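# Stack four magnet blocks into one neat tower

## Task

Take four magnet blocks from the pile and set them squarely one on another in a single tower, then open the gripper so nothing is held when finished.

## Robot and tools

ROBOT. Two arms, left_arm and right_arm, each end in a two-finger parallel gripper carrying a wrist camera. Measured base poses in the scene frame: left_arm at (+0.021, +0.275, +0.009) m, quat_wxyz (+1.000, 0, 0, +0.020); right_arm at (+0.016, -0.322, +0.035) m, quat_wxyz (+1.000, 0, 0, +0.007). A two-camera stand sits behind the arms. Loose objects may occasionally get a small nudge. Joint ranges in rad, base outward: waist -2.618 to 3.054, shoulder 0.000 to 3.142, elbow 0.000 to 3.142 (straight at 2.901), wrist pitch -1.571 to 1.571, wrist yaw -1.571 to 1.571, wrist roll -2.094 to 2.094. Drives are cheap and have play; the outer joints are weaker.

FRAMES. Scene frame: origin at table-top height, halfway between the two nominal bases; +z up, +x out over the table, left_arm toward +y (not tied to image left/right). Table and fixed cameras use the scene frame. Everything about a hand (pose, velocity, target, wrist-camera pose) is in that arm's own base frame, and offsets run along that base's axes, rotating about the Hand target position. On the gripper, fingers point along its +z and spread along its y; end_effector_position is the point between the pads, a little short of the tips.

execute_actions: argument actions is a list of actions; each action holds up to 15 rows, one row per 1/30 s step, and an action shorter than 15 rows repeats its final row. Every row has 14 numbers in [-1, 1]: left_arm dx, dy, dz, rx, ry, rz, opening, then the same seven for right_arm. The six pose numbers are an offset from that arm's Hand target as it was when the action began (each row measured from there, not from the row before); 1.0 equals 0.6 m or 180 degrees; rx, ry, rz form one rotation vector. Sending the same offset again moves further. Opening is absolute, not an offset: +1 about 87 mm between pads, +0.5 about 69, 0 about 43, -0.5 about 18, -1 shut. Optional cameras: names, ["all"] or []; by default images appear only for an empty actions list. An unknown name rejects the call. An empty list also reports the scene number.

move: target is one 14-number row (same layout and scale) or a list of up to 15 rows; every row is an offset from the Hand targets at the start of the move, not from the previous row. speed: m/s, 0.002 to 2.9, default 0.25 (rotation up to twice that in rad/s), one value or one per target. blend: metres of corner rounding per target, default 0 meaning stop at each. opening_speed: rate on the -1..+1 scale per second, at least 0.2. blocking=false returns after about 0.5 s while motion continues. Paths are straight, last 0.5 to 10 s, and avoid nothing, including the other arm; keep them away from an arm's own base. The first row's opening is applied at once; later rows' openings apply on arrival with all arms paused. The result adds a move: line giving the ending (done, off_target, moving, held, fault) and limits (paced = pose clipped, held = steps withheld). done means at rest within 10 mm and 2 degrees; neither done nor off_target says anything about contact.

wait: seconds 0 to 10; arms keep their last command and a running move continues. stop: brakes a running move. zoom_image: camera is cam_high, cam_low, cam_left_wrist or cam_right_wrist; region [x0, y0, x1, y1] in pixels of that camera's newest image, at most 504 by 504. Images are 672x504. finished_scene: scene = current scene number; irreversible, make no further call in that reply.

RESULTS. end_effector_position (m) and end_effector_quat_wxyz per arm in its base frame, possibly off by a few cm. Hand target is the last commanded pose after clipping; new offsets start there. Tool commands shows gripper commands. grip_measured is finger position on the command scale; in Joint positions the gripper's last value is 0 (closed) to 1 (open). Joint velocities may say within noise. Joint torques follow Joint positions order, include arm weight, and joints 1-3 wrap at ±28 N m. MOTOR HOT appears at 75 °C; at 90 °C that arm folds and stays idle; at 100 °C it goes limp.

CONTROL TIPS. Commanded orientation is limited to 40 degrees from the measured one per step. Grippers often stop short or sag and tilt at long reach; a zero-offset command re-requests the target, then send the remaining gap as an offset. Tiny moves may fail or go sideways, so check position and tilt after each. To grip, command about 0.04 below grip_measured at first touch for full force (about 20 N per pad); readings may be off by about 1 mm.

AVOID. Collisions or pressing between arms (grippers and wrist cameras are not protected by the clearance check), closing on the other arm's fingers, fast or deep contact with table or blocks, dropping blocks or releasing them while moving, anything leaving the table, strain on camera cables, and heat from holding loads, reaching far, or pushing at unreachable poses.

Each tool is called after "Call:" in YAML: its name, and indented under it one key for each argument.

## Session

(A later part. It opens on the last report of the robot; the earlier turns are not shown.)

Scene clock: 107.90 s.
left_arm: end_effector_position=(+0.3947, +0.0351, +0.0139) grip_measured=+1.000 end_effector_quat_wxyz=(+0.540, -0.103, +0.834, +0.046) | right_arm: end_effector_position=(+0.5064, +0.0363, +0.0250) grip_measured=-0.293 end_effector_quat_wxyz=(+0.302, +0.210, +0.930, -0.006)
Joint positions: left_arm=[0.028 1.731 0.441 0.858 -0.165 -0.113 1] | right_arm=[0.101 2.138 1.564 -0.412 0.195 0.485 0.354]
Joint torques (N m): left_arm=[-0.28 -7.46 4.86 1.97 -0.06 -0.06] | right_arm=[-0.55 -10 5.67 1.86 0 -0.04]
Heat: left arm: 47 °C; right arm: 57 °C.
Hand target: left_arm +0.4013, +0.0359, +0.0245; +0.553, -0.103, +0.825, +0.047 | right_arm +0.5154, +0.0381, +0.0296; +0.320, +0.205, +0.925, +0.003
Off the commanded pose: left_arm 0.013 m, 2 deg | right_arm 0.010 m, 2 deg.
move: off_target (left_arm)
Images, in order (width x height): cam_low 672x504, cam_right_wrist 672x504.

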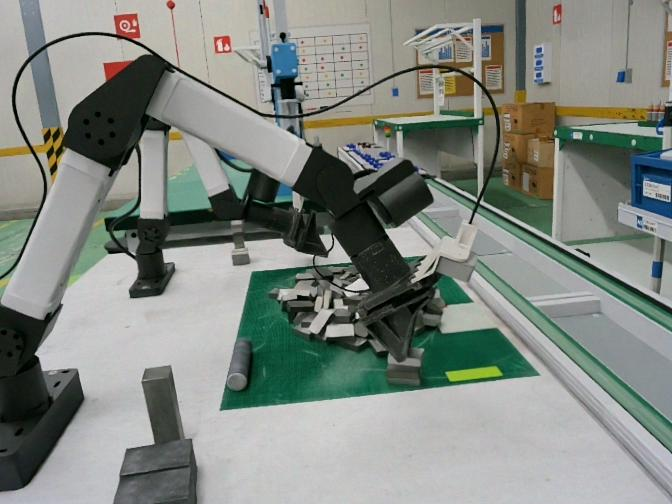

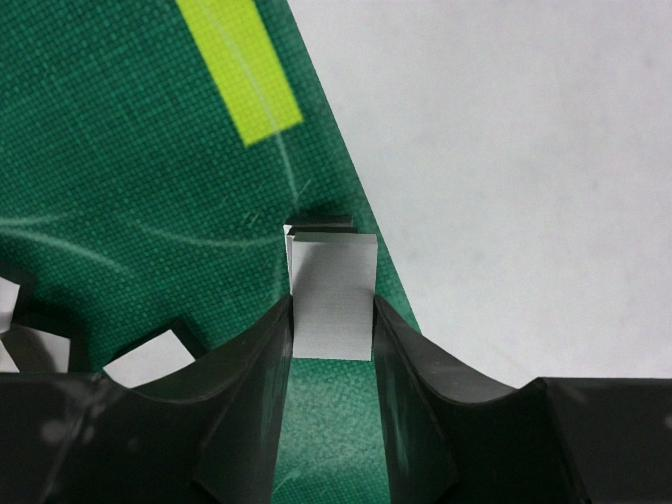

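Call:
move:
  target:
    - [0,0,0,0,0,0,1,-0.007,0.045,0.008,0,0,0,-0.45]
    - [0,0,0,0,0,0,1,-0.007,0.01,0.004,0,0,0,-0.45]
  speed: 0.12
  cameras: ["cam_right_wrist","cam_low"]

Call:
zoom_image:
  camera: "cam_low"
  region: [360, 320, 440, 390]

Scene clock: 110.40 s.
left_arm: end_effector_position=(+0.3947, +0.0351, +0.0139) grip_measured=+1.000 end_effector_quat_wxyz=(+0.540, -0.103, +0.834, +0.046) | right_arm: end_effector_position=(+0.5022, +0.0430, +0.0205) grip_measured=-0.293 end_effector_quat_wxyz=(+0.297, +0.209, +0.932, -0.005)
Joint positions: left_arm=[0.028 1.731 0.441 0.858 -0.165 -0.113 1] | right_arm=[0.115 2.138 1.551 -0.411 0.197 0.498 0.354]
Joint torques (N m): left_arm=[-0.27 -7.43 4.86 1.97 -0.07 -0.07] | right_arm=[0.32 -11.4 5.63 1.78 0.06 -0.05]
Heat: left arm: 47 °C; right arm: 57 °C.
Hand target: left_arm +0.4013, +0.0359, +0.0245; +0.553, -0.103, +0.825, +0.047 | right_arm +0.5112, +0.0441, +0.0320; +0.320, +0.205, +0.925, +0.003
Off the commanded pose: left_arm 0.013 m, 2 deg | right_arm 0.015 m, 3 deg.
move: off_target (left_arm, right_arm)
Images, in order (width x height): cam_low 672x504, cam_right_wrist 672x504.

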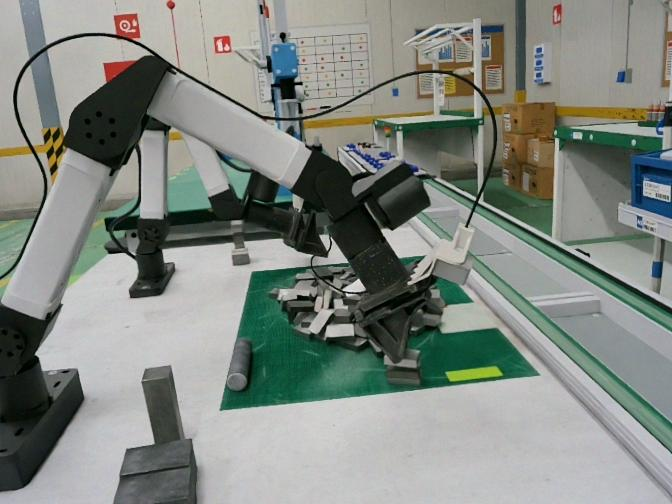

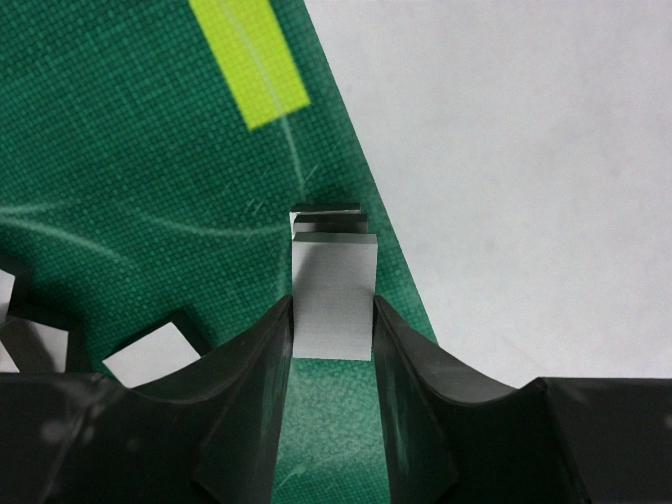

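Scaled by 6.300 from the camera's 672x504 image, which has a finer 960x720 frame.

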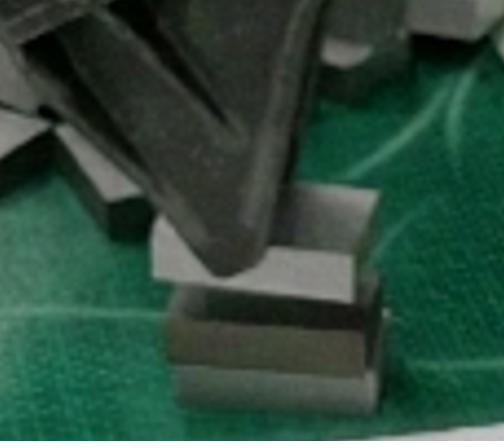

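Call:
move:
  target: [0,0,0,0,0,0,1,0.003,-0.001,-0.025,0,-0.014,0,-0.45]
  speed: 0.06
  cameras: ["cam_right_wrist","cam_low"]

Call:
zoom_image:
  camera: "cam_low"
  region: [360, 320, 440, 390]

Scene clock: 113.53 s.
left_arm: end_effector_position=(+0.3947, +0.0351, +0.0139) grip_measured=+1.000 end_effector_quat_wxyz=(+0.540, -0.103, +0.834, +0.046) | right_arm: end_effector_position=(+0.4988, +0.0420, +0.0099) grip_measured=-0.293 end_effector_quat_wxyz=(+0.307, +0.203, +0.930, -0.006)
Joint positions: left_arm=[0.028 1.731 0.441 0.858 -0.165 -0.113 1] | right_arm=[0.116 2.127 1.479 -0.328 0.202 0.484 0.354]
Joint torques (N m): left_arm=[-0.25 -7.5 4.86 1.96 -0.06 -0.06] | right_arm=[0.24 -10.37 4.44 2.29 0.1 0]
Heat: left arm: 47 °C; right arm: 57 °C.
Hand target: left_arm +0.4013, +0.0359, +0.0245; +0.553, -0.103, +0.825, +0.047 | right_arm +0.5130, +0.0435, +0.0170; +0.340, +0.205, +0.918, +0.008
Off the commanded pose: left_arm 0.013 m, 2 deg | right_arm 0.016 m, 4 deg.
move: off_target (left_arm, right_arm)
Images, in order (width x height): cam_low 672x504, cam_right_wrist 672x504.

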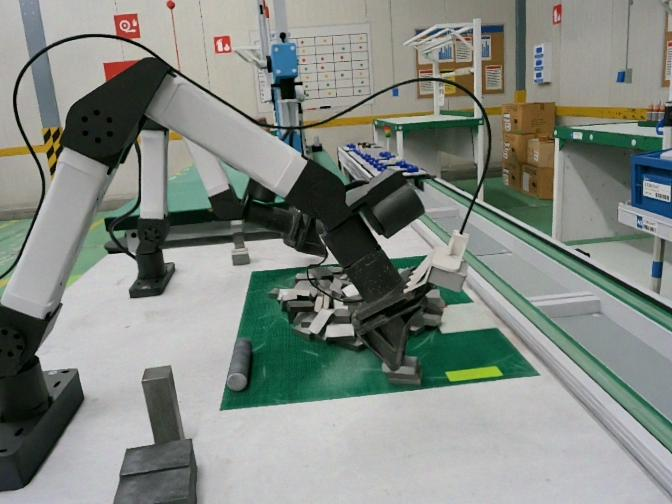

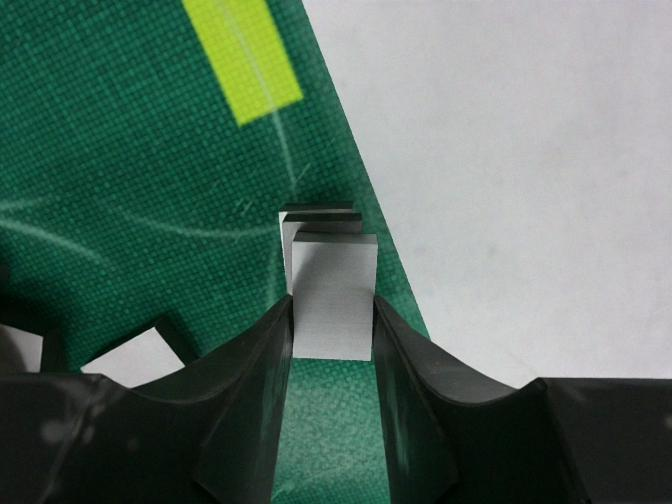

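Scaled by 6.300 from the camera's 672x504 image, which has a finer 960x720 frame.

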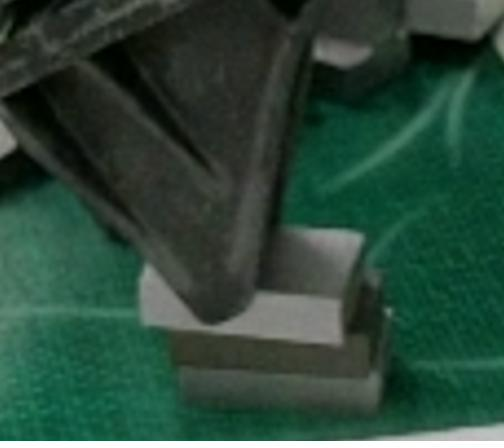

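Call:
move:
  target:
    - [0,0,0,0,0,0,1,0.006,0.0,0.025,0,0.0,0,-0.45]
    - [0,0,0,0,0,0,1,0.006,0.045,0.02,0,0.0,0,-0.45]
    - [0,0,0,0,0,0,1,0.006,0.007,0.014,0,0,0,-0.45]
  speed: 0.12
  cameras: ["cam_right_wrist","cam_low"]

Call:
zoom_image:
  camera: "cam_low"
  region: [360, 320, 440, 390]

Scene clock: 116.77 s.
left_arm: end_effector_position=(+0.3947, +0.0351, +0.0139) grip_measured=+1.000 end_effector_quat_wxyz=(+0.540, -0.103, +0.834, +0.046) | right_arm: end_effector_position=(+0.5027, +0.0452, +0.0144) grip_measured=-0.293 end_effector_quat_wxyz=(+0.314, +0.209, +0.926, -0.004)
Joint positions: left_arm=[0.028 1.731 0.441 0.858 -0.165 -0.113 1] | right_arm=[0.124 2.126 1.488 -0.325 0.212 0.502 0.354]
Joint torques (N m): left_arm=[-0.31 -7.43 4.82 1.98 -0.07 -0.07] | right_arm=[0.32 -10.21 6.82 1.91 0 -0.04]
Heat: left arm: 47 °C; right arm: 56 °C.
Hand target: left_arm +0.4013, +0.0359, +0.0245; +0.553, -0.103, +0.825, +0.047 | right_arm +0.5166, +0.0477, +0.0254; +0.340, +0.205, +0.918, +0.008
Off the commanded pose: left_arm 0.013 m, 2 deg | right_arm 0.018 m, 3 deg.
move: off_target (left_arm, right_arm)
Images, in order (width x height): cam_low 672x504, cam_right_wrist 672x504.

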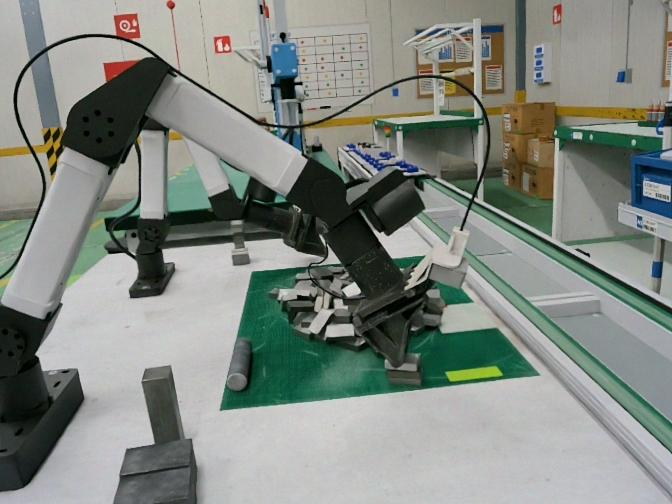

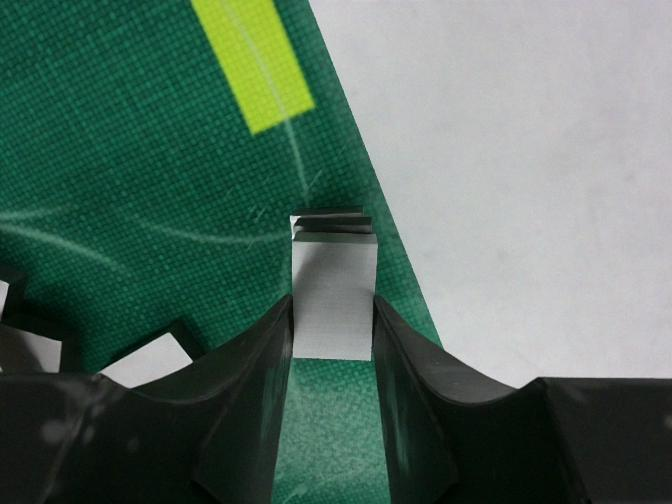

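Scaled by 6.300 from the camera's 672x504 image, which has a finer 960x720 frame.

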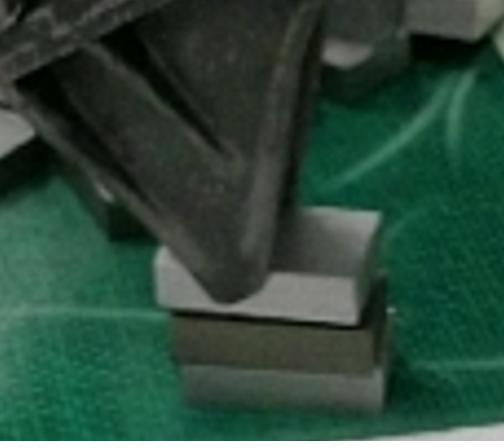

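Call:
move:
  target:
    - [0,0,0,0,0,0,1,0.009,-0.001,0.0,0,0,0,-0.45]
    - [0,0,0,0,0,0,1,0.009,-0.001,-0.01,0,0,0,-0.45]
  speed: 0.06
  cameras: ["cam_right_wrist","cam_low"]

Call:
zoom_image:
  camera: "cam_low"
  region: [360, 320, 440, 390]

Scene clock: 118.80 s.
left_arm: end_effector_position=(+0.3947, +0.0351, +0.0139) grip_measured=+1.000 end_effector_quat_wxyz=(+0.540, -0.103, +0.834, +0.046) | right_arm: end_effector_position=(+0.5022, +0.0450, +0.0115) grip_measured=-0.293 end_effector_quat_wxyz=(+0.312, +0.204, +0.928, -0.006)
Joint positions: left_arm=[0.028 1.731 0.441 0.858 -0.165 -0.113 1] | right_arm=[0.124 2.132 1.488 -0.323 0.211 0.491 0.354]
Joint torques (N m): left_arm=[-0.29 -7.5 4.88 1.98 -0.07 -0.08] | right_arm=[0.05 -8.47 8.25 2 0 -0.04]
Heat: left arm: 47 °C; right arm: 56 °C.
Hand target: left_arm +0.4013, +0.0359, +0.0245; +0.553, -0.103, +0.825, +0.047 | right_arm +0.5220, +0.0471, +0.0194; +0.340, +0.205, +0.918, +0.008
Off the commanded pose: left_arm 0.013 m, 2 deg | right_arm 0.021 m, 4 deg.
move: off_target (left_arm, right_arm)
Images, in order (width x height): cam_low 672x504, cam_right_wrist 672x504.

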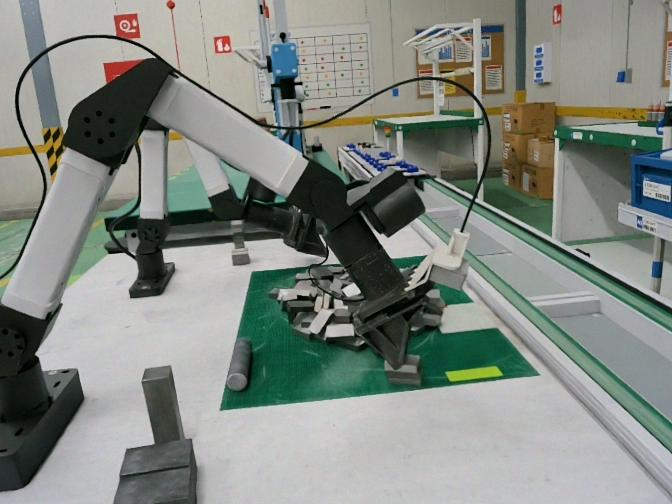

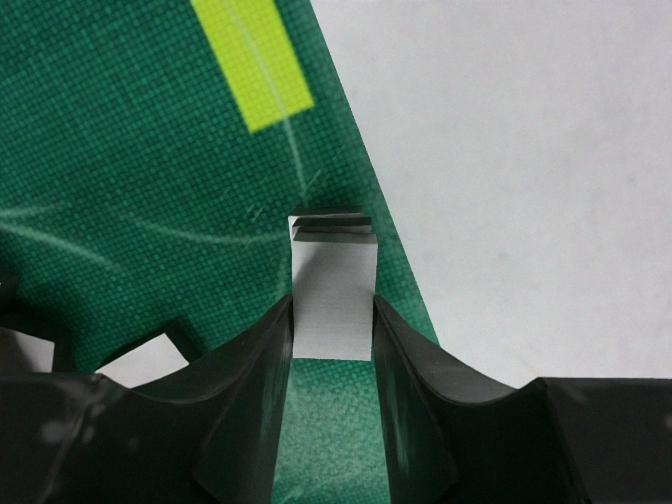

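Scaled by 6.300 from the camera's 672x504 image, which has a finer 960x720 frame.

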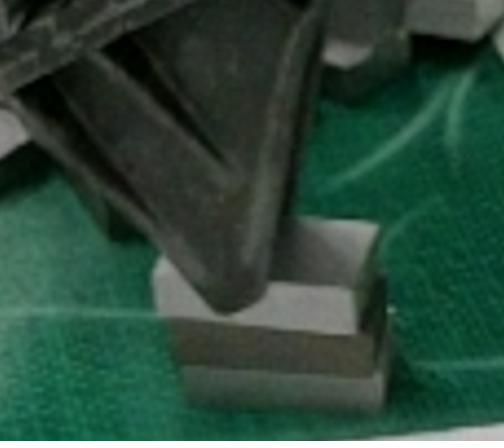

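Call:
move:
  target:
    - [0,0,0,0,0,0,1,0.014,-0.002,0.025,0,0,0,-0.45]
    - [0,0,0,0,0,0,1,0.009,-0.002,0.008,0,0,0,-0.45]
  speed: 0.1
  cameras: ["cam_right_wrist","cam_low"]

Call:
zoom_image:
  camera: "cam_low"
  region: [360, 320, 440, 390]

Scene clock: 120.70 s.
left_arm: end_effector_position=(+0.3947, +0.0351, +0.0139) grip_measured=+1.000 end_effector_quat_wxyz=(+0.540, -0.103, +0.834, +0.046) | right_arm: end_effector_position=(+0.5216, +0.0479, +0.0235) grip_measured=-0.293 end_effector_quat_wxyz=(+0.332, +0.204, +0.921, +0.002)
Joint positions: left_arm=[0.028 1.731 0.441 0.858 -0.165 -0.113 1] | right_arm=[0.124 2.156 1.557 -0.323 0.208 0.49 0.354]
Joint torques (N m): left_arm=[-0.29 -7.5 4.82 1.97 -0.06 -0.08] | right_arm=[-0.34 -9.59 6.02 1.78 0 -0.04]
Heat: left arm: 47 °C; right arm: 56 °C.
Hand target: left_arm +0.4013, +0.0359, +0.0245; +0.553, -0.103, +0.825, +0.047 | right_arm +0.5274, +0.0459, +0.0242; +0.340, +0.205, +0.918, +0.008
Off the commanded pose: left_arm 0.013 m, 2 deg | right_arm 0.006 m, 1 deg.
move: off_target (left_arm)
Images, in order (width x height): cam_low 672x504, cam_right_wrist 672x504.

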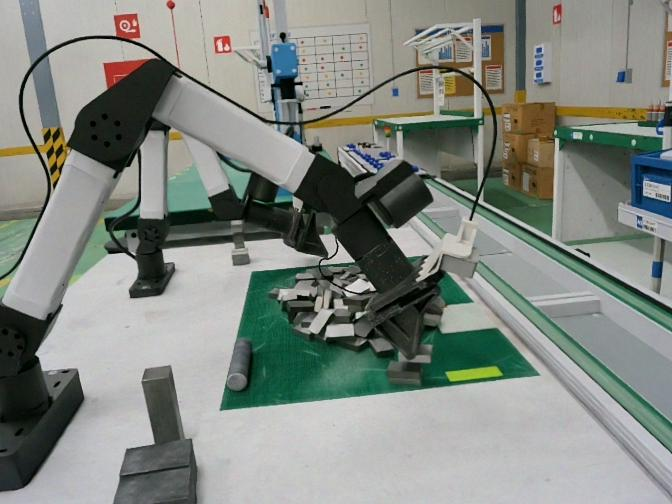

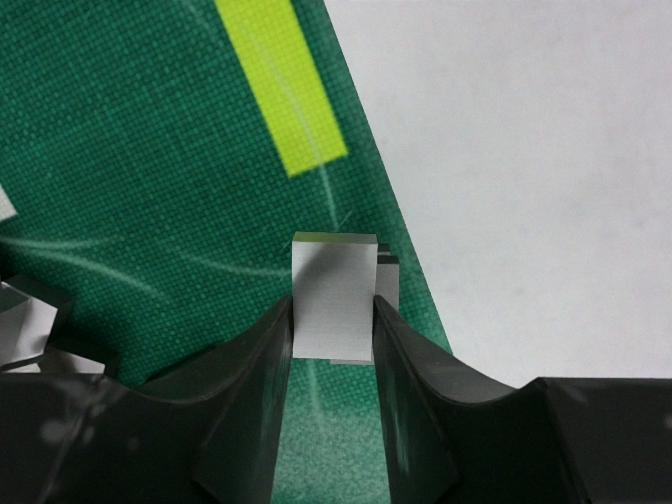

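Scaled by 6.300 from the camera's 672x504 image, which has a finer 960x720 frame.

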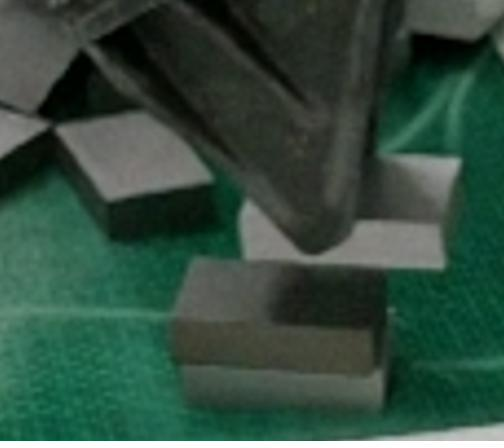

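Call:
move:
  target: [0,0,0,0,0,0,1,-0.026,-0.004,0.0,0,0,0,-0.45]
  speed: 0.1
  cameras: ["cam_right_wrist","cam_low"]

Call:
zoom_image:
  camera: "cam_low"
  region: [360, 320, 440, 390]

Scene clock: 122.17 s.
left_arm: end_effector_position=(+0.3947, +0.0351, +0.0139) grip_measured=+1.000 end_effector_quat_wxyz=(+0.540, -0.103, +0.834, +0.046) | right_arm: end_effector_position=(+0.5110, +0.0467, +0.0126) grip_measured=-0.293 end_effector_quat_wxyz=(+0.329, +0.206, +0.922, +0.002)
Joint positions: left_arm=[0.028 1.731 0.441 0.858 -0.165 -0.113 1] | right_arm=[0.124 2.138 1.483 -0.274 0.208 0.495 0.354]
Joint torques (N m): left_arm=[-0.31 -7.49 4.86 1.98 -0.08 -0.06] | right_arm=[-0.44 -12.78 4.56 1.6 -0.01 -0.05]
Heat: left arm: 47 °C; right arm: 56 °C.
Hand target: left_arm +0.4013, +0.0359, +0.0245; +0.553, -0.103, +0.825, +0.047 | right_arm +0.5118, +0.0435, +0.0242; +0.340, +0.205, +0.918, +0.008
Off the commanded pose: left_arm 0.013 m, 2 deg | right_arm 0.012 m, 1 deg.
move: off_target (left_arm, right_arm)
Images, in order (width x height): cam_low 672x504, cam_right_wrist 672x504.

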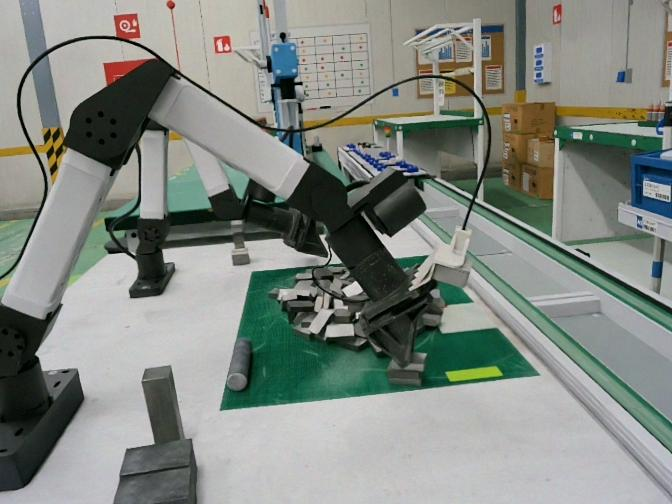

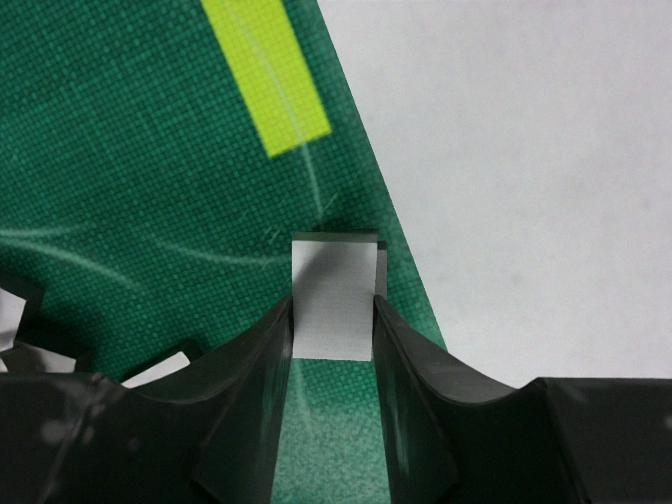

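Scaled by 6.300 from the camera's 672x504 image, which has a finer 960x720 frame.

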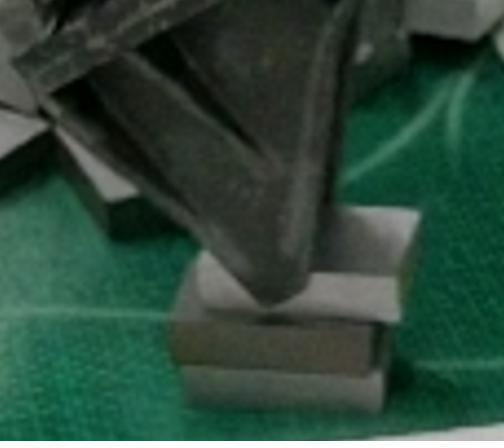

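Call:
move:
  target: [0,0,0,0,0,0,1,-0.011,-0.005,0.006,0,0,0,-0.45]
  speed: 0.1
  cameras: ["cam_right_wrist","cam_low"]

Call:
zoom_image:
  camera: "cam_low"
  region: [360, 320, 440, 390]

Scene clock: 123.83 s.
left_arm: end_effector_position=(+0.3947, +0.0351, +0.0139) grip_measured=+1.000 end_effector_quat_wxyz=(+0.540, -0.103, +0.834, +0.046) | right_arm: end_effector_position=(+0.5060, +0.0450, +0.0125) grip_measured=-0.293 end_effector_quat_wxyz=(+0.330, +0.206, +0.921, +0.003)
Joint positions: left_arm=[0.028 1.731 0.441 0.858 -0.165 -0.113 1] | right_arm=[0.121 2.118 1.449 -0.257 0.205 0.493 0.354]
Joint torques (N m): left_arm=[-0.32 -7.46 4.83 1.98 -0.08 -0.07] | right_arm=[-0.64 -13.39 4.72 1.46 -0.01 -0.07]
Heat: left arm: 47 °C; right arm: 57 °C.
Hand target: left_arm +0.4013, +0.0359, +0.0245; +0.553, -0.103, +0.825, +0.047 | right_arm +0.5052, +0.0405, +0.0278; +0.340, +0.205, +0.918, +0.008
Off the commanded pose: left_arm 0.013 m, 2 deg | right_arm 0.016 m, 1 deg.
move: off_target (left_arm, right_arm)
Images, in order (width x height): cam_low 672x504, cam_right_wrist 672x504.

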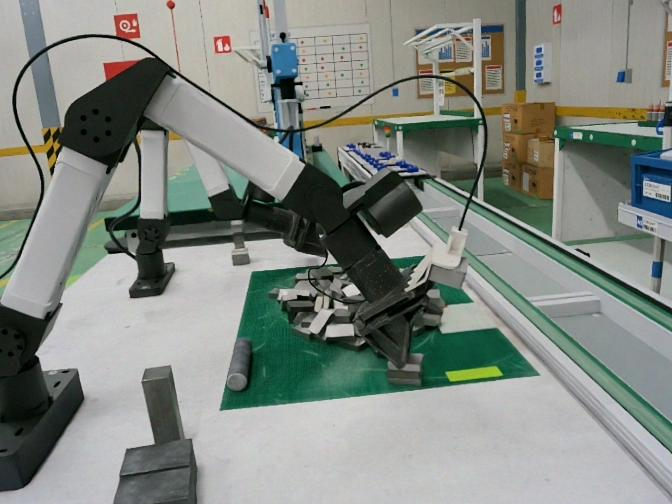

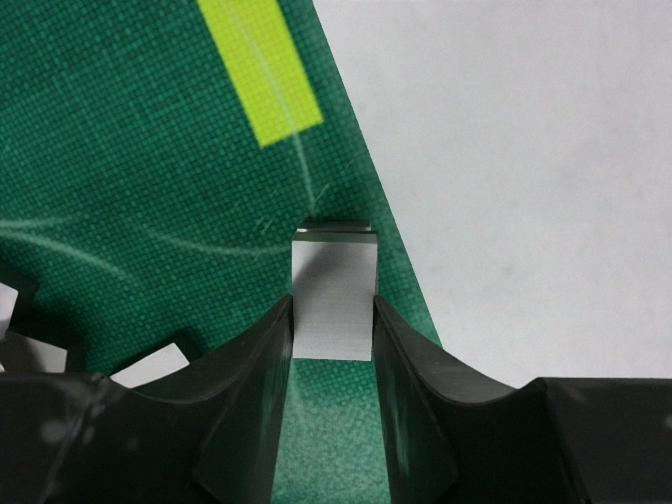

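Scaled by 6.300 from the camera's 672x504 image, which has a finer 960x720 frame.

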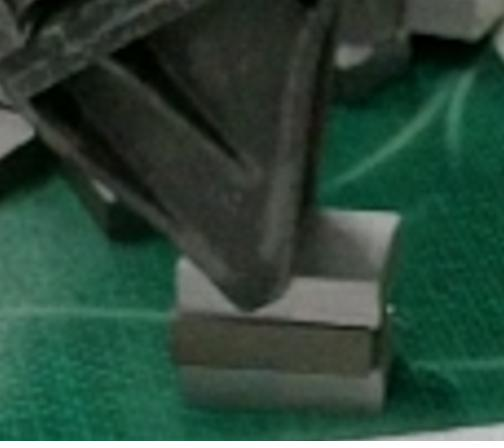

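Call:
move:
  target:
    - [0,0,0,0,0,0,1,0.0,0.0,-0.018,0,0,0,-0.45]
    - [0,0,0,0,0,0,1,0,0.0,-0.018,0,0,0,-0.1]
  speed: 0.05
  opening_speed: 0.8
  cameras: ["cam_right_wrist","cam_low"]

Call:
zoom_image:
  camera: "cam_low"
  region: [360, 320, 440, 390]

Scene clock: 126.13 s.
left_arm: end_effector_position=(+0.3947, +0.0351, +0.0139) grip_measured=+1.000 end_effector_quat_wxyz=(+0.540, -0.103, +0.834, +0.046) | right_arm: end_effector_position=(+0.5025, +0.0440, +0.0079) grip_measured=-0.100 end_effector_quat_wxyz=(+0.330, +0.206, +0.921, +0.003)
Joint positions: left_arm=[0.028 1.731 0.441 0.858 -0.165 -0.113 1] | right_arm=[0.119 2.113 1.422 -0.234 0.203 0.491 0.45]
Joint torques (N m): left_arm=[-0.27 -7.49 4.79 1.97 -0.07 -0.06] | right_arm=[-0.64 -11.45 5.24 1.61 0 -0.05]
Heat: left arm: 47 °C; right arm: 56 °C.
Hand target: left_arm +0.4013, +0.0359, +0.0245; +0.553, -0.103, +0.825, +0.047 | right_arm +0.5052, +0.0405, +0.0170; +0.340, +0.205, +0.918, +0.008
Off the commanded pose: left_arm 0.013 m, 2 deg | right_arm 0.010 m, 1 deg.
move: off_target (left_arm)
Images, in order (width x height): cam_low 672x504, cam_right_wrist 672x504.

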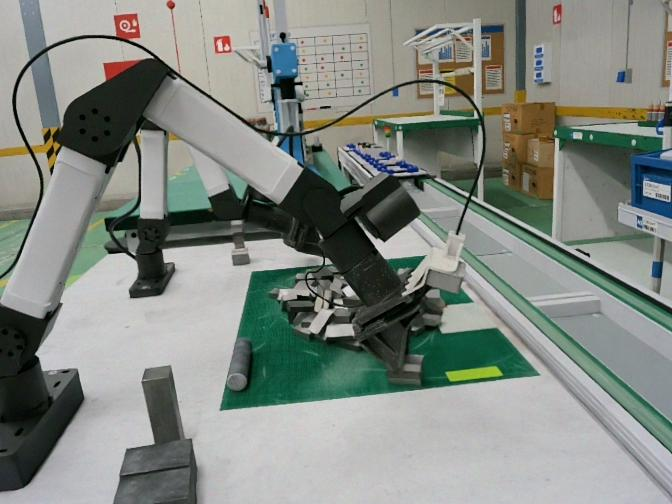

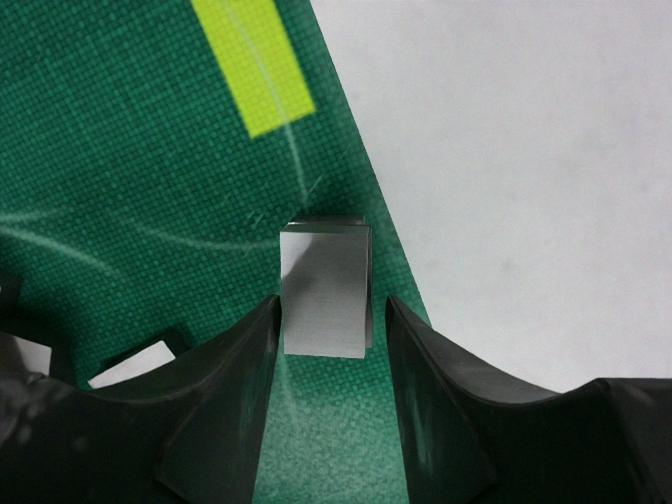

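Scaled by 6.300 from the camera's 672x504 image, which has a finer 960x720 frame.

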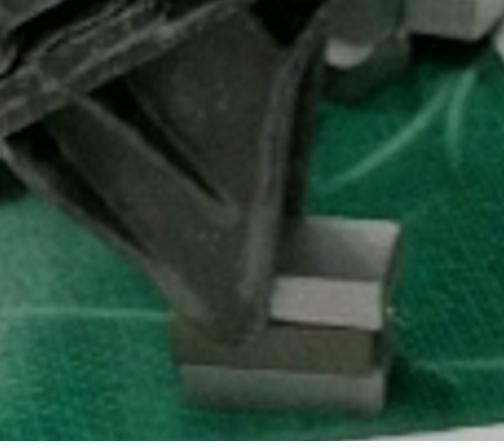

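Call:
move:
  target:
    - [0,0,0,0,0,0,1,0,0,0,0,0,0,-0.33]
    - [0,0,0,0,0,0,1,0,0.0,0,0,0,0,-0.05]
    - [0,0,0,0,0,0,1,-0.01,0.0,0.09,0,0,0,-0.05]
    - [0,0,0,0,0,0,1,-0.06,0.1,0.13,0,0.03,0,0.2]
  blend: [0,0,0.02,0]
  speed: [0.05,0.05,0.08,0.25]
  opening_speed: 0.8
  cameras: ["cam_right_wrist","cam_low","cam_high"]

Call:
zoom_image:
  camera: "cam_low"
  region: [300, 260, 460, 400]

Scene clock: 132.50 s.
left_arm: end_effector_position=(+0.3947, +0.0351, +0.0139) grip_measured=+1.000 end_effector_quat_wxyz=(+0.540, -0.103, +0.834, +0.046) | right_arm: end_effector_position=(+0.4655, +0.1024, +0.0712) grip_measured=+0.200 end_effector_quat_wxyz=(+0.279, +0.196, +0.940, -0.002)
Joint positions: left_arm=[0.028 1.731 0.441 0.858 -0.165 -0.113 1] | right_arm=[0.258 2.021 1.6 -0.635 0.245 0.603 0.6]
Joint torques (N m): left_arm=[-0.29 -7.49 4.83 1.97 -0.07 -0.08] | right_arm=[-0.36 -11.99 9.24 0.93 0.37 0.11]
Heat: left arm: 48 °C; right arm: 57 °C.
Hand target: left_arm +0.4013, +0.0359, +0.0245; +0.553, -0.103, +0.825, +0.047 | right_arm +0.4692, +0.1005, +0.0950; +0.296, +0.205, +0.933, -0.002
Off the commanded pose: left_arm 0.013 m, 2 deg | right_arm 0.024 m, 2 deg.
move: off_target (left_arm, right_arm); target 2's new opening was sent with right_arm's hand 0.011 m and 1 deg from that target; target 4's new opening was sent with right_arm's hand 0.024 m and 2 deg from that target
Images, in order (width x height): cam_high 672x504, cam_low 672x504, cam_right_wrist 672x504.

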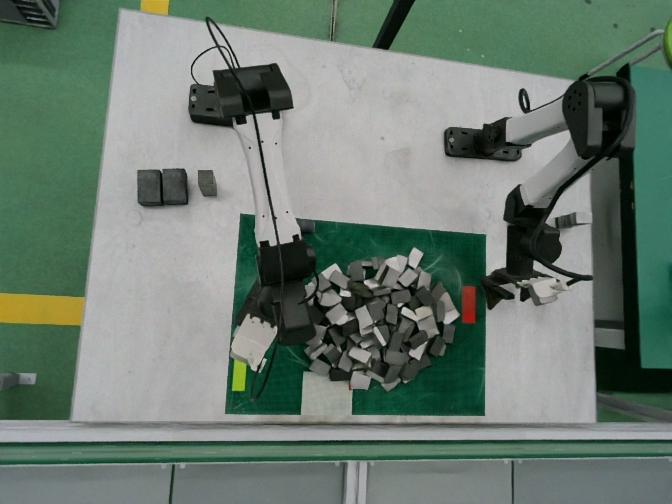

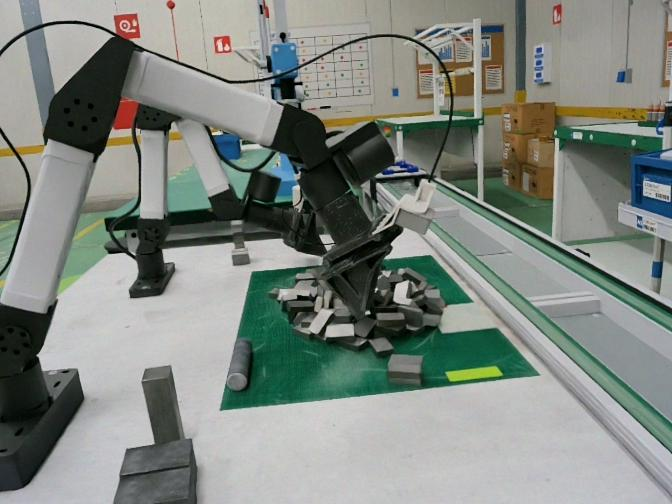

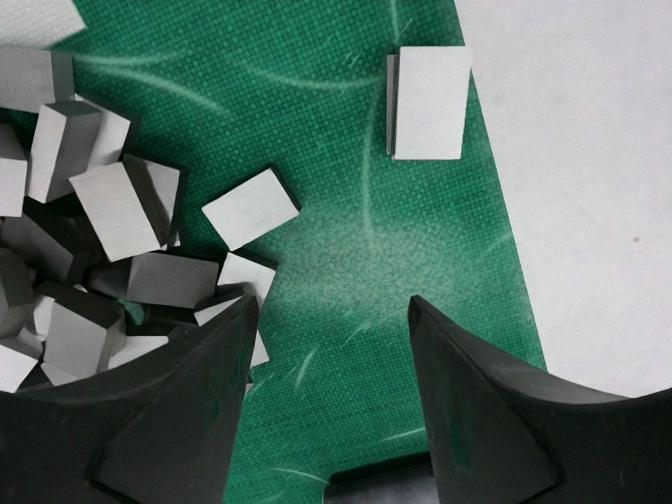

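Scaled by 3.150 from the camera's 672x504 image, which has a finer 960x720 frame.

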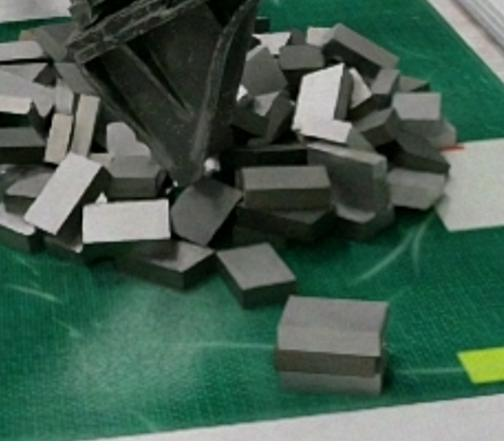

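Call:
move:
  target: [0,0,0,0,0,0,1,0.038,0.075,-0.05,0,0,-0.33,0.3]
  cameras: ["cam_right_wrist"]
  speed: 0.4

Scene clock: 135.83 s.
left_arm: end_effector_position=(+0.3947, +0.0351, +0.0139) grip_measured=+1.000 end_effector_quat_wxyz=(+0.540, -0.103, +0.834, +0.046) | right_arm: end_effector_position=(+0.4966, +0.1513, +0.0616) grip_measured=+0.300 end_effector_quat_wxyz=(+0.270, +0.635, +0.717, -0.104)
Joint positions: left_arm=[0.028 1.731 0.441 0.858 -0.165 -0.113 1] | right_arm=[0.419 2.616 2.606 -1.521 0.585 1.857 0.65]
Joint torques (N m): left_arm=[-0.23 -7.41 4.85 1.97 -0.07 -0.09] | right_arm=[0.08 -10.86 8.02 -0.17 0.53 0.11]
Heat: left arm: 48 °C; right arm: 57 °C.
Hand target: left_arm +0.4013, +0.0359, +0.0245; +0.553, -0.103, +0.825, +0.047 | right_arm +0.4920, +0.1455, +0.0650; +0.256, +0.640, +0.709, -0.149
Off the commanded pose: left_arm 0.013 m, 2 deg | right_arm 0.008 m, 5 deg.
joint sent to its limit (right arm) — joint 4 (wrist pitch), lower limit. The joint targets are off in position and orientation.
move: off_target (left_arm, right_arm)
Images, in order (width x height): cam_right_wrist 672x504.

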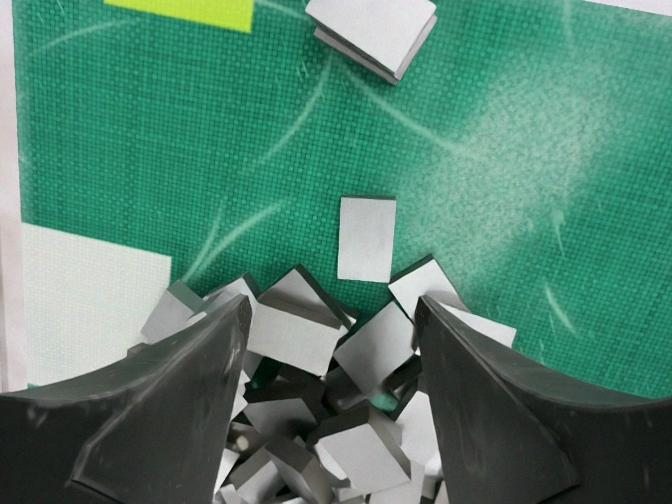

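Call:
move:
  target: [0,0,0,0,0,0,1,-0.025,0.006,-0.085,0,0,0,0.1]
  cameras: ["cam_right_wrist"]
  speed: 0.15

Scene clock: 137.73 s.
left_arm: end_effector_position=(+0.3947, +0.0351, +0.0139) grip_measured=+1.000 end_effector_quat_wxyz=(+0.540, -0.103, +0.834, +0.046) | right_arm: end_effector_position=(+0.4753, +0.1511, +0.0178) grip_measured=+0.100 end_effector_quat_wxyz=(+0.251, +0.637, +0.714, -0.147)
Joint positions: left_arm=[0.028 1.731 0.441 0.858 -0.165 -0.113 1] | right_arm=[0.437 2.616 2.433 -1.469 0.585 1.918 0.55]
Joint torques (N m): left_arm=[-0.27 -7.42 4.79 1.98 -0.07 -0.07] | right_arm=[0.27 -11.26 4.52 0.16 0.49 0.11]
Heat: left arm: 48 °C; right arm: 57 °C.
Hand target: left_arm +0.4013, +0.0359, +0.0245; +0.553, -0.103, +0.825, +0.047 | right_arm +0.4770, +0.1491, +0.0140; +0.256, +0.640, +0.709, -0.149
Off the commanded pose: left_arm 0.013 m, 2 deg | right_arm 0.005 m, 1 deg.
move: off_target (left_arm)
Images, in order (width x height): cam_right_wrist 672x504.

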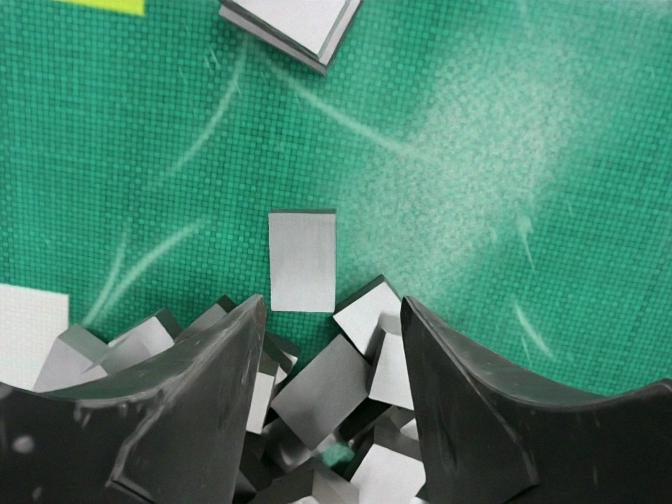

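Call:
move:
  target: [0,0,0,0,0,0,1,0.0235,0.003,-0.03,0,0,0,0.05]
  cameras: ["cam_right_wrist"]
  speed: 0.12

Scene clock: 139.30 s.
left_arm: end_effector_position=(+0.3947, +0.0351, +0.0139) grip_measured=+1.000 end_effector_quat_wxyz=(+0.540, -0.103, +0.834, +0.046) | right_arm: end_effector_position=(+0.4888, +0.1574, -0.0060) grip_measured=+0.050 end_effector_quat_wxyz=(+0.253, +0.638, +0.713, -0.142)
Joint positions: left_arm=[0.028 1.731 0.441 0.858 -0.165 -0.113 1] | right_arm=[0.437 2.719 2.537 -1.46 0.585 1.918 0.525]
Joint torques (N m): left_arm=[-0.29 -7.46 4.81 1.98 -0.07 -0.07] | right_arm=[-0.54 -11.04 7.98 -0.09 0.5 0.01]
Heat: left arm: 48 °C; right arm: 57 °C.
Hand target: left_arm +0.4013, +0.0359, +0.0245; +0.553, -0.103, +0.825, +0.047 | right_arm +0.4911, +0.1509, -0.0040; +0.256, +0.640, +0.709, -0.149
Off the commanded pose: left_arm 0.013 m, 2 deg | right_arm 0.007 m, 1 deg.
move: off_target (left_arm)
Images, in order (width x height): cam_right_wrist 672x504.

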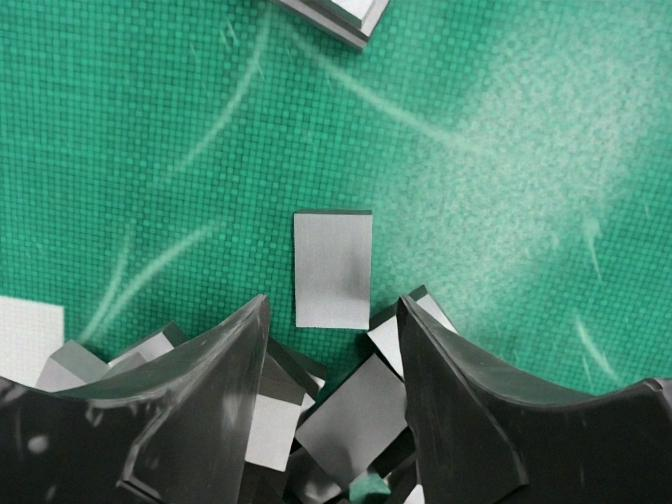

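Call:
move:
  target:
    - [0,0,0,0,0,0,1,0.002,-0.012,0.005,0,0,0,-0.05]
    - [0,0,0,0,0,0,1,0.002,-0.01,-0.022,0,0,0,-0.05]
  cameras: ["cam_right_wrist"]
  speed: 0.1

Scene clock: 142.07 s.
left_arm: end_effector_position=(+0.3947, +0.0351, +0.0139) grip_measured=+1.000 end_effector_quat_wxyz=(+0.540, -0.103, +0.834, +0.046) | right_arm: end_effector_position=(+0.4908, +0.1447, -0.0184) grip_measured=-0.050 end_effector_quat_wxyz=(+0.249, +0.642, +0.709, -0.150)
Joint positions: left_arm=[0.028 1.731 0.441 0.858 -0.165 -0.113 1] | right_arm=[0.412 2.719 2.488 -1.418 0.585 1.907 0.475]
Joint torques (N m): left_arm=[-0.27 -7.43 4.85 1.98 -0.06 -0.07] | right_arm=[-0.16 -12.66 4.56 0.18 0.51 -0.01]
Heat: left arm: 48 °C; right arm: 57 °C.
Hand target: left_arm +0.4013, +0.0359, +0.0245; +0.553, -0.103, +0.825, +0.047 | right_arm +0.4923, +0.1449, -0.0172; +0.256, +0.640, +0.709, -0.149
Off the commanded pose: left_arm 0.013 m, 2 deg | right_arm 0.002 m, 1 deg.
move: off_target (left_arm)
Images, in order (width x height): cam_right_wrist 672x504.

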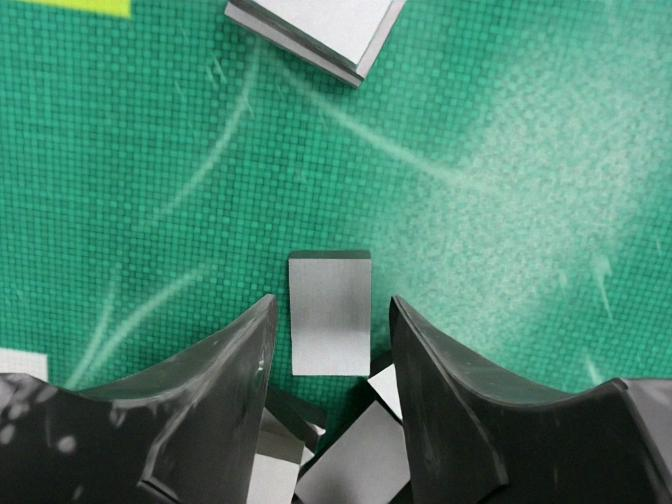

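Call:
move:
  target:
    - [0,0,0,0,0,0,1,0.0,0.002,-0.006,0,0,0,-0.05]
    - [0,0,0,0,0,0,1,0.0,0.002,-0.006,0,0,0,-0.45]
  cameras: ["cam_right_wrist"]
  speed: 0.1
  opening_speed: 0.8

Scene clock: 144.37 s.
left_arm: end_effector_position=(+0.3947, +0.0351, +0.0139) grip_measured=+1.000 end_effector_quat_wxyz=(+0.540, -0.103, +0.834, +0.046) | right_arm: end_effector_position=(+0.4922, +0.1453, -0.0188) grip_measured=-0.296 end_effector_quat_wxyz=(+0.250, +0.643, +0.709, -0.147)
Joint positions: left_arm=[0.028 1.731 0.441 0.858 -0.165 -0.113 1] | right_arm=[0.412 2.719 2.486 -1.411 0.585 1.907 0.352]
Joint torques (N m): left_arm=[-0.31 -7.45 4.83 1.98 -0.07 -0.07] | right_arm=[0.08 -12.22 4.33 0.18 0.5 0.01]
Heat: left arm: 48 °C; right arm: 56 °C.
Hand target: left_arm +0.4013, +0.0359, +0.0245; +0.553, -0.103, +0.825, +0.047 | right_arm +0.4923, +0.1461, -0.0208; +0.256, +0.640, +0.709, -0.149
Off the commanded pose: left_arm 0.013 m, 2 deg | right_arm 0.002 m, 1 deg.
move: off_target (left_arm)
Images, in order (width x height): cam_right_wrist 672x504.

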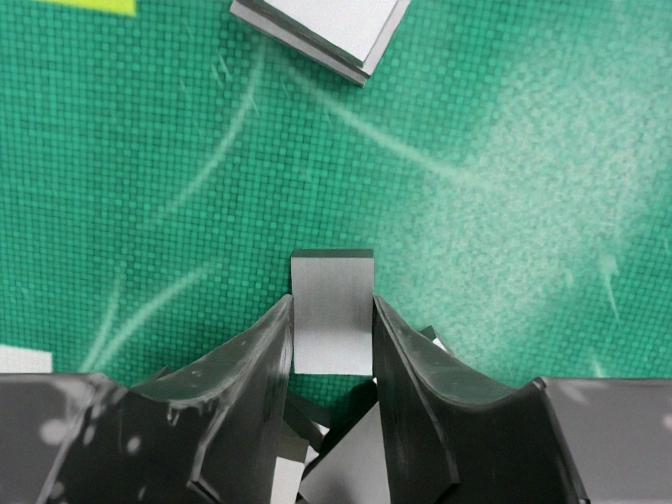

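Call:
move:
  target:
    - [0,0,0,0,0,0,1,0.0,0.0,0.16,0,0,0.05,-0.45]
    - [0,0,0,0,0,0,1,0.047,-0.166,0.178,0,0,0.391,-0.45]
  cameras: ["cam_right_wrist","cam_low"]
  speed: 0.2
  blend: [0.02,0]

Call:
zoom_image:
  camera: "cam_low"
  region: [350, 310, 450, 395]

Scene clock: 149.27 s.
left_arm: end_effector_position=(+0.3947, +0.0351, +0.0139) grip_measured=+1.000 end_effector_quat_wxyz=(+0.540, -0.103, +0.834, +0.046) | right_arm: end_effector_position=(+0.5105, +0.0438, +0.0558) grip_measured=-0.296 end_effector_quat_wxyz=(+0.254, +0.121, +0.960, +0.013)
Joint positions: left_arm=[0.028 1.731 0.441 0.858 -0.165 -0.113 1] | right_arm=[0.087 2.199 1.825 -0.688 0.079 0.318 0.352]
Joint torques (N m): left_arm=[-0.31 -7.43 4.88 1.98 -0.08 -0.06] | right_arm=[-0.17 -15.57 5.68 1.68 -0.09 -0.05]
Heat: left arm: 48 °C; right arm: 58 °C.
Hand target: left_arm +0.4013, +0.0359, +0.0245; +0.553, -0.103, +0.825, +0.047 | right_arm +0.5205, +0.0465, +0.0860; +0.295, +0.115, +0.948, +0.026
Off the commanded pose: left_arm 0.013 m, 2 deg | right_arm 0.032 m, 5 deg.
move: off_target (left_arm, right_arm)
Images, in order (width x height): cam_low 672x504, cam_right_wrist 672x504.

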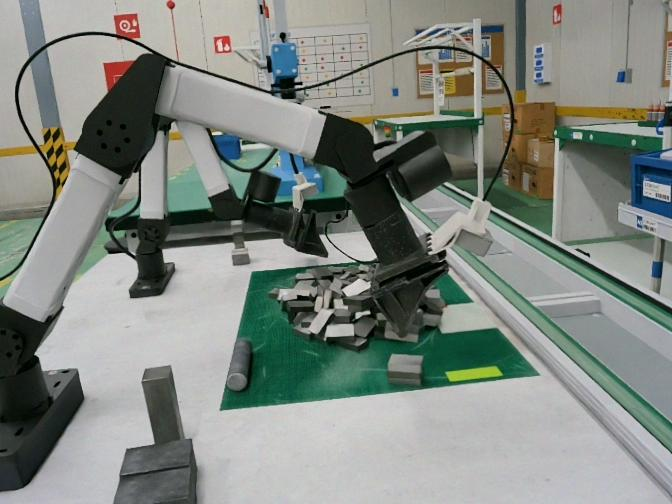

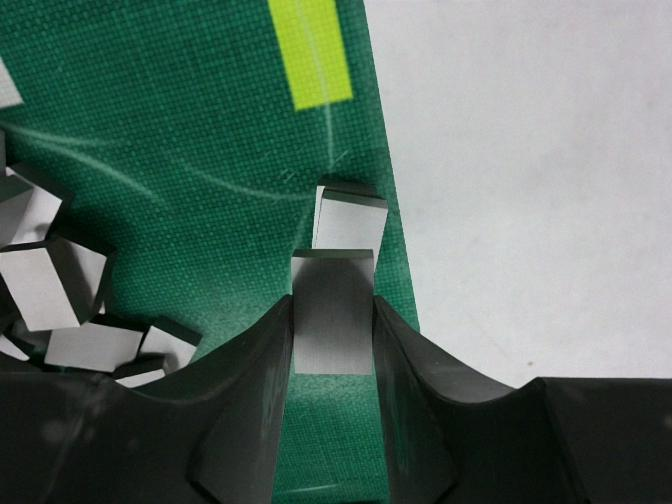

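Scaled by 5.040 from the camera's 672x504 image, which has a finer 960x720 frame.

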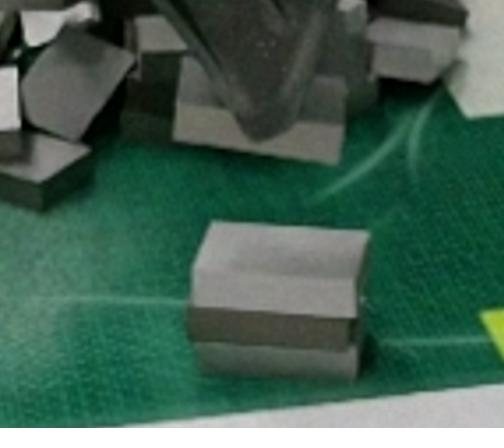

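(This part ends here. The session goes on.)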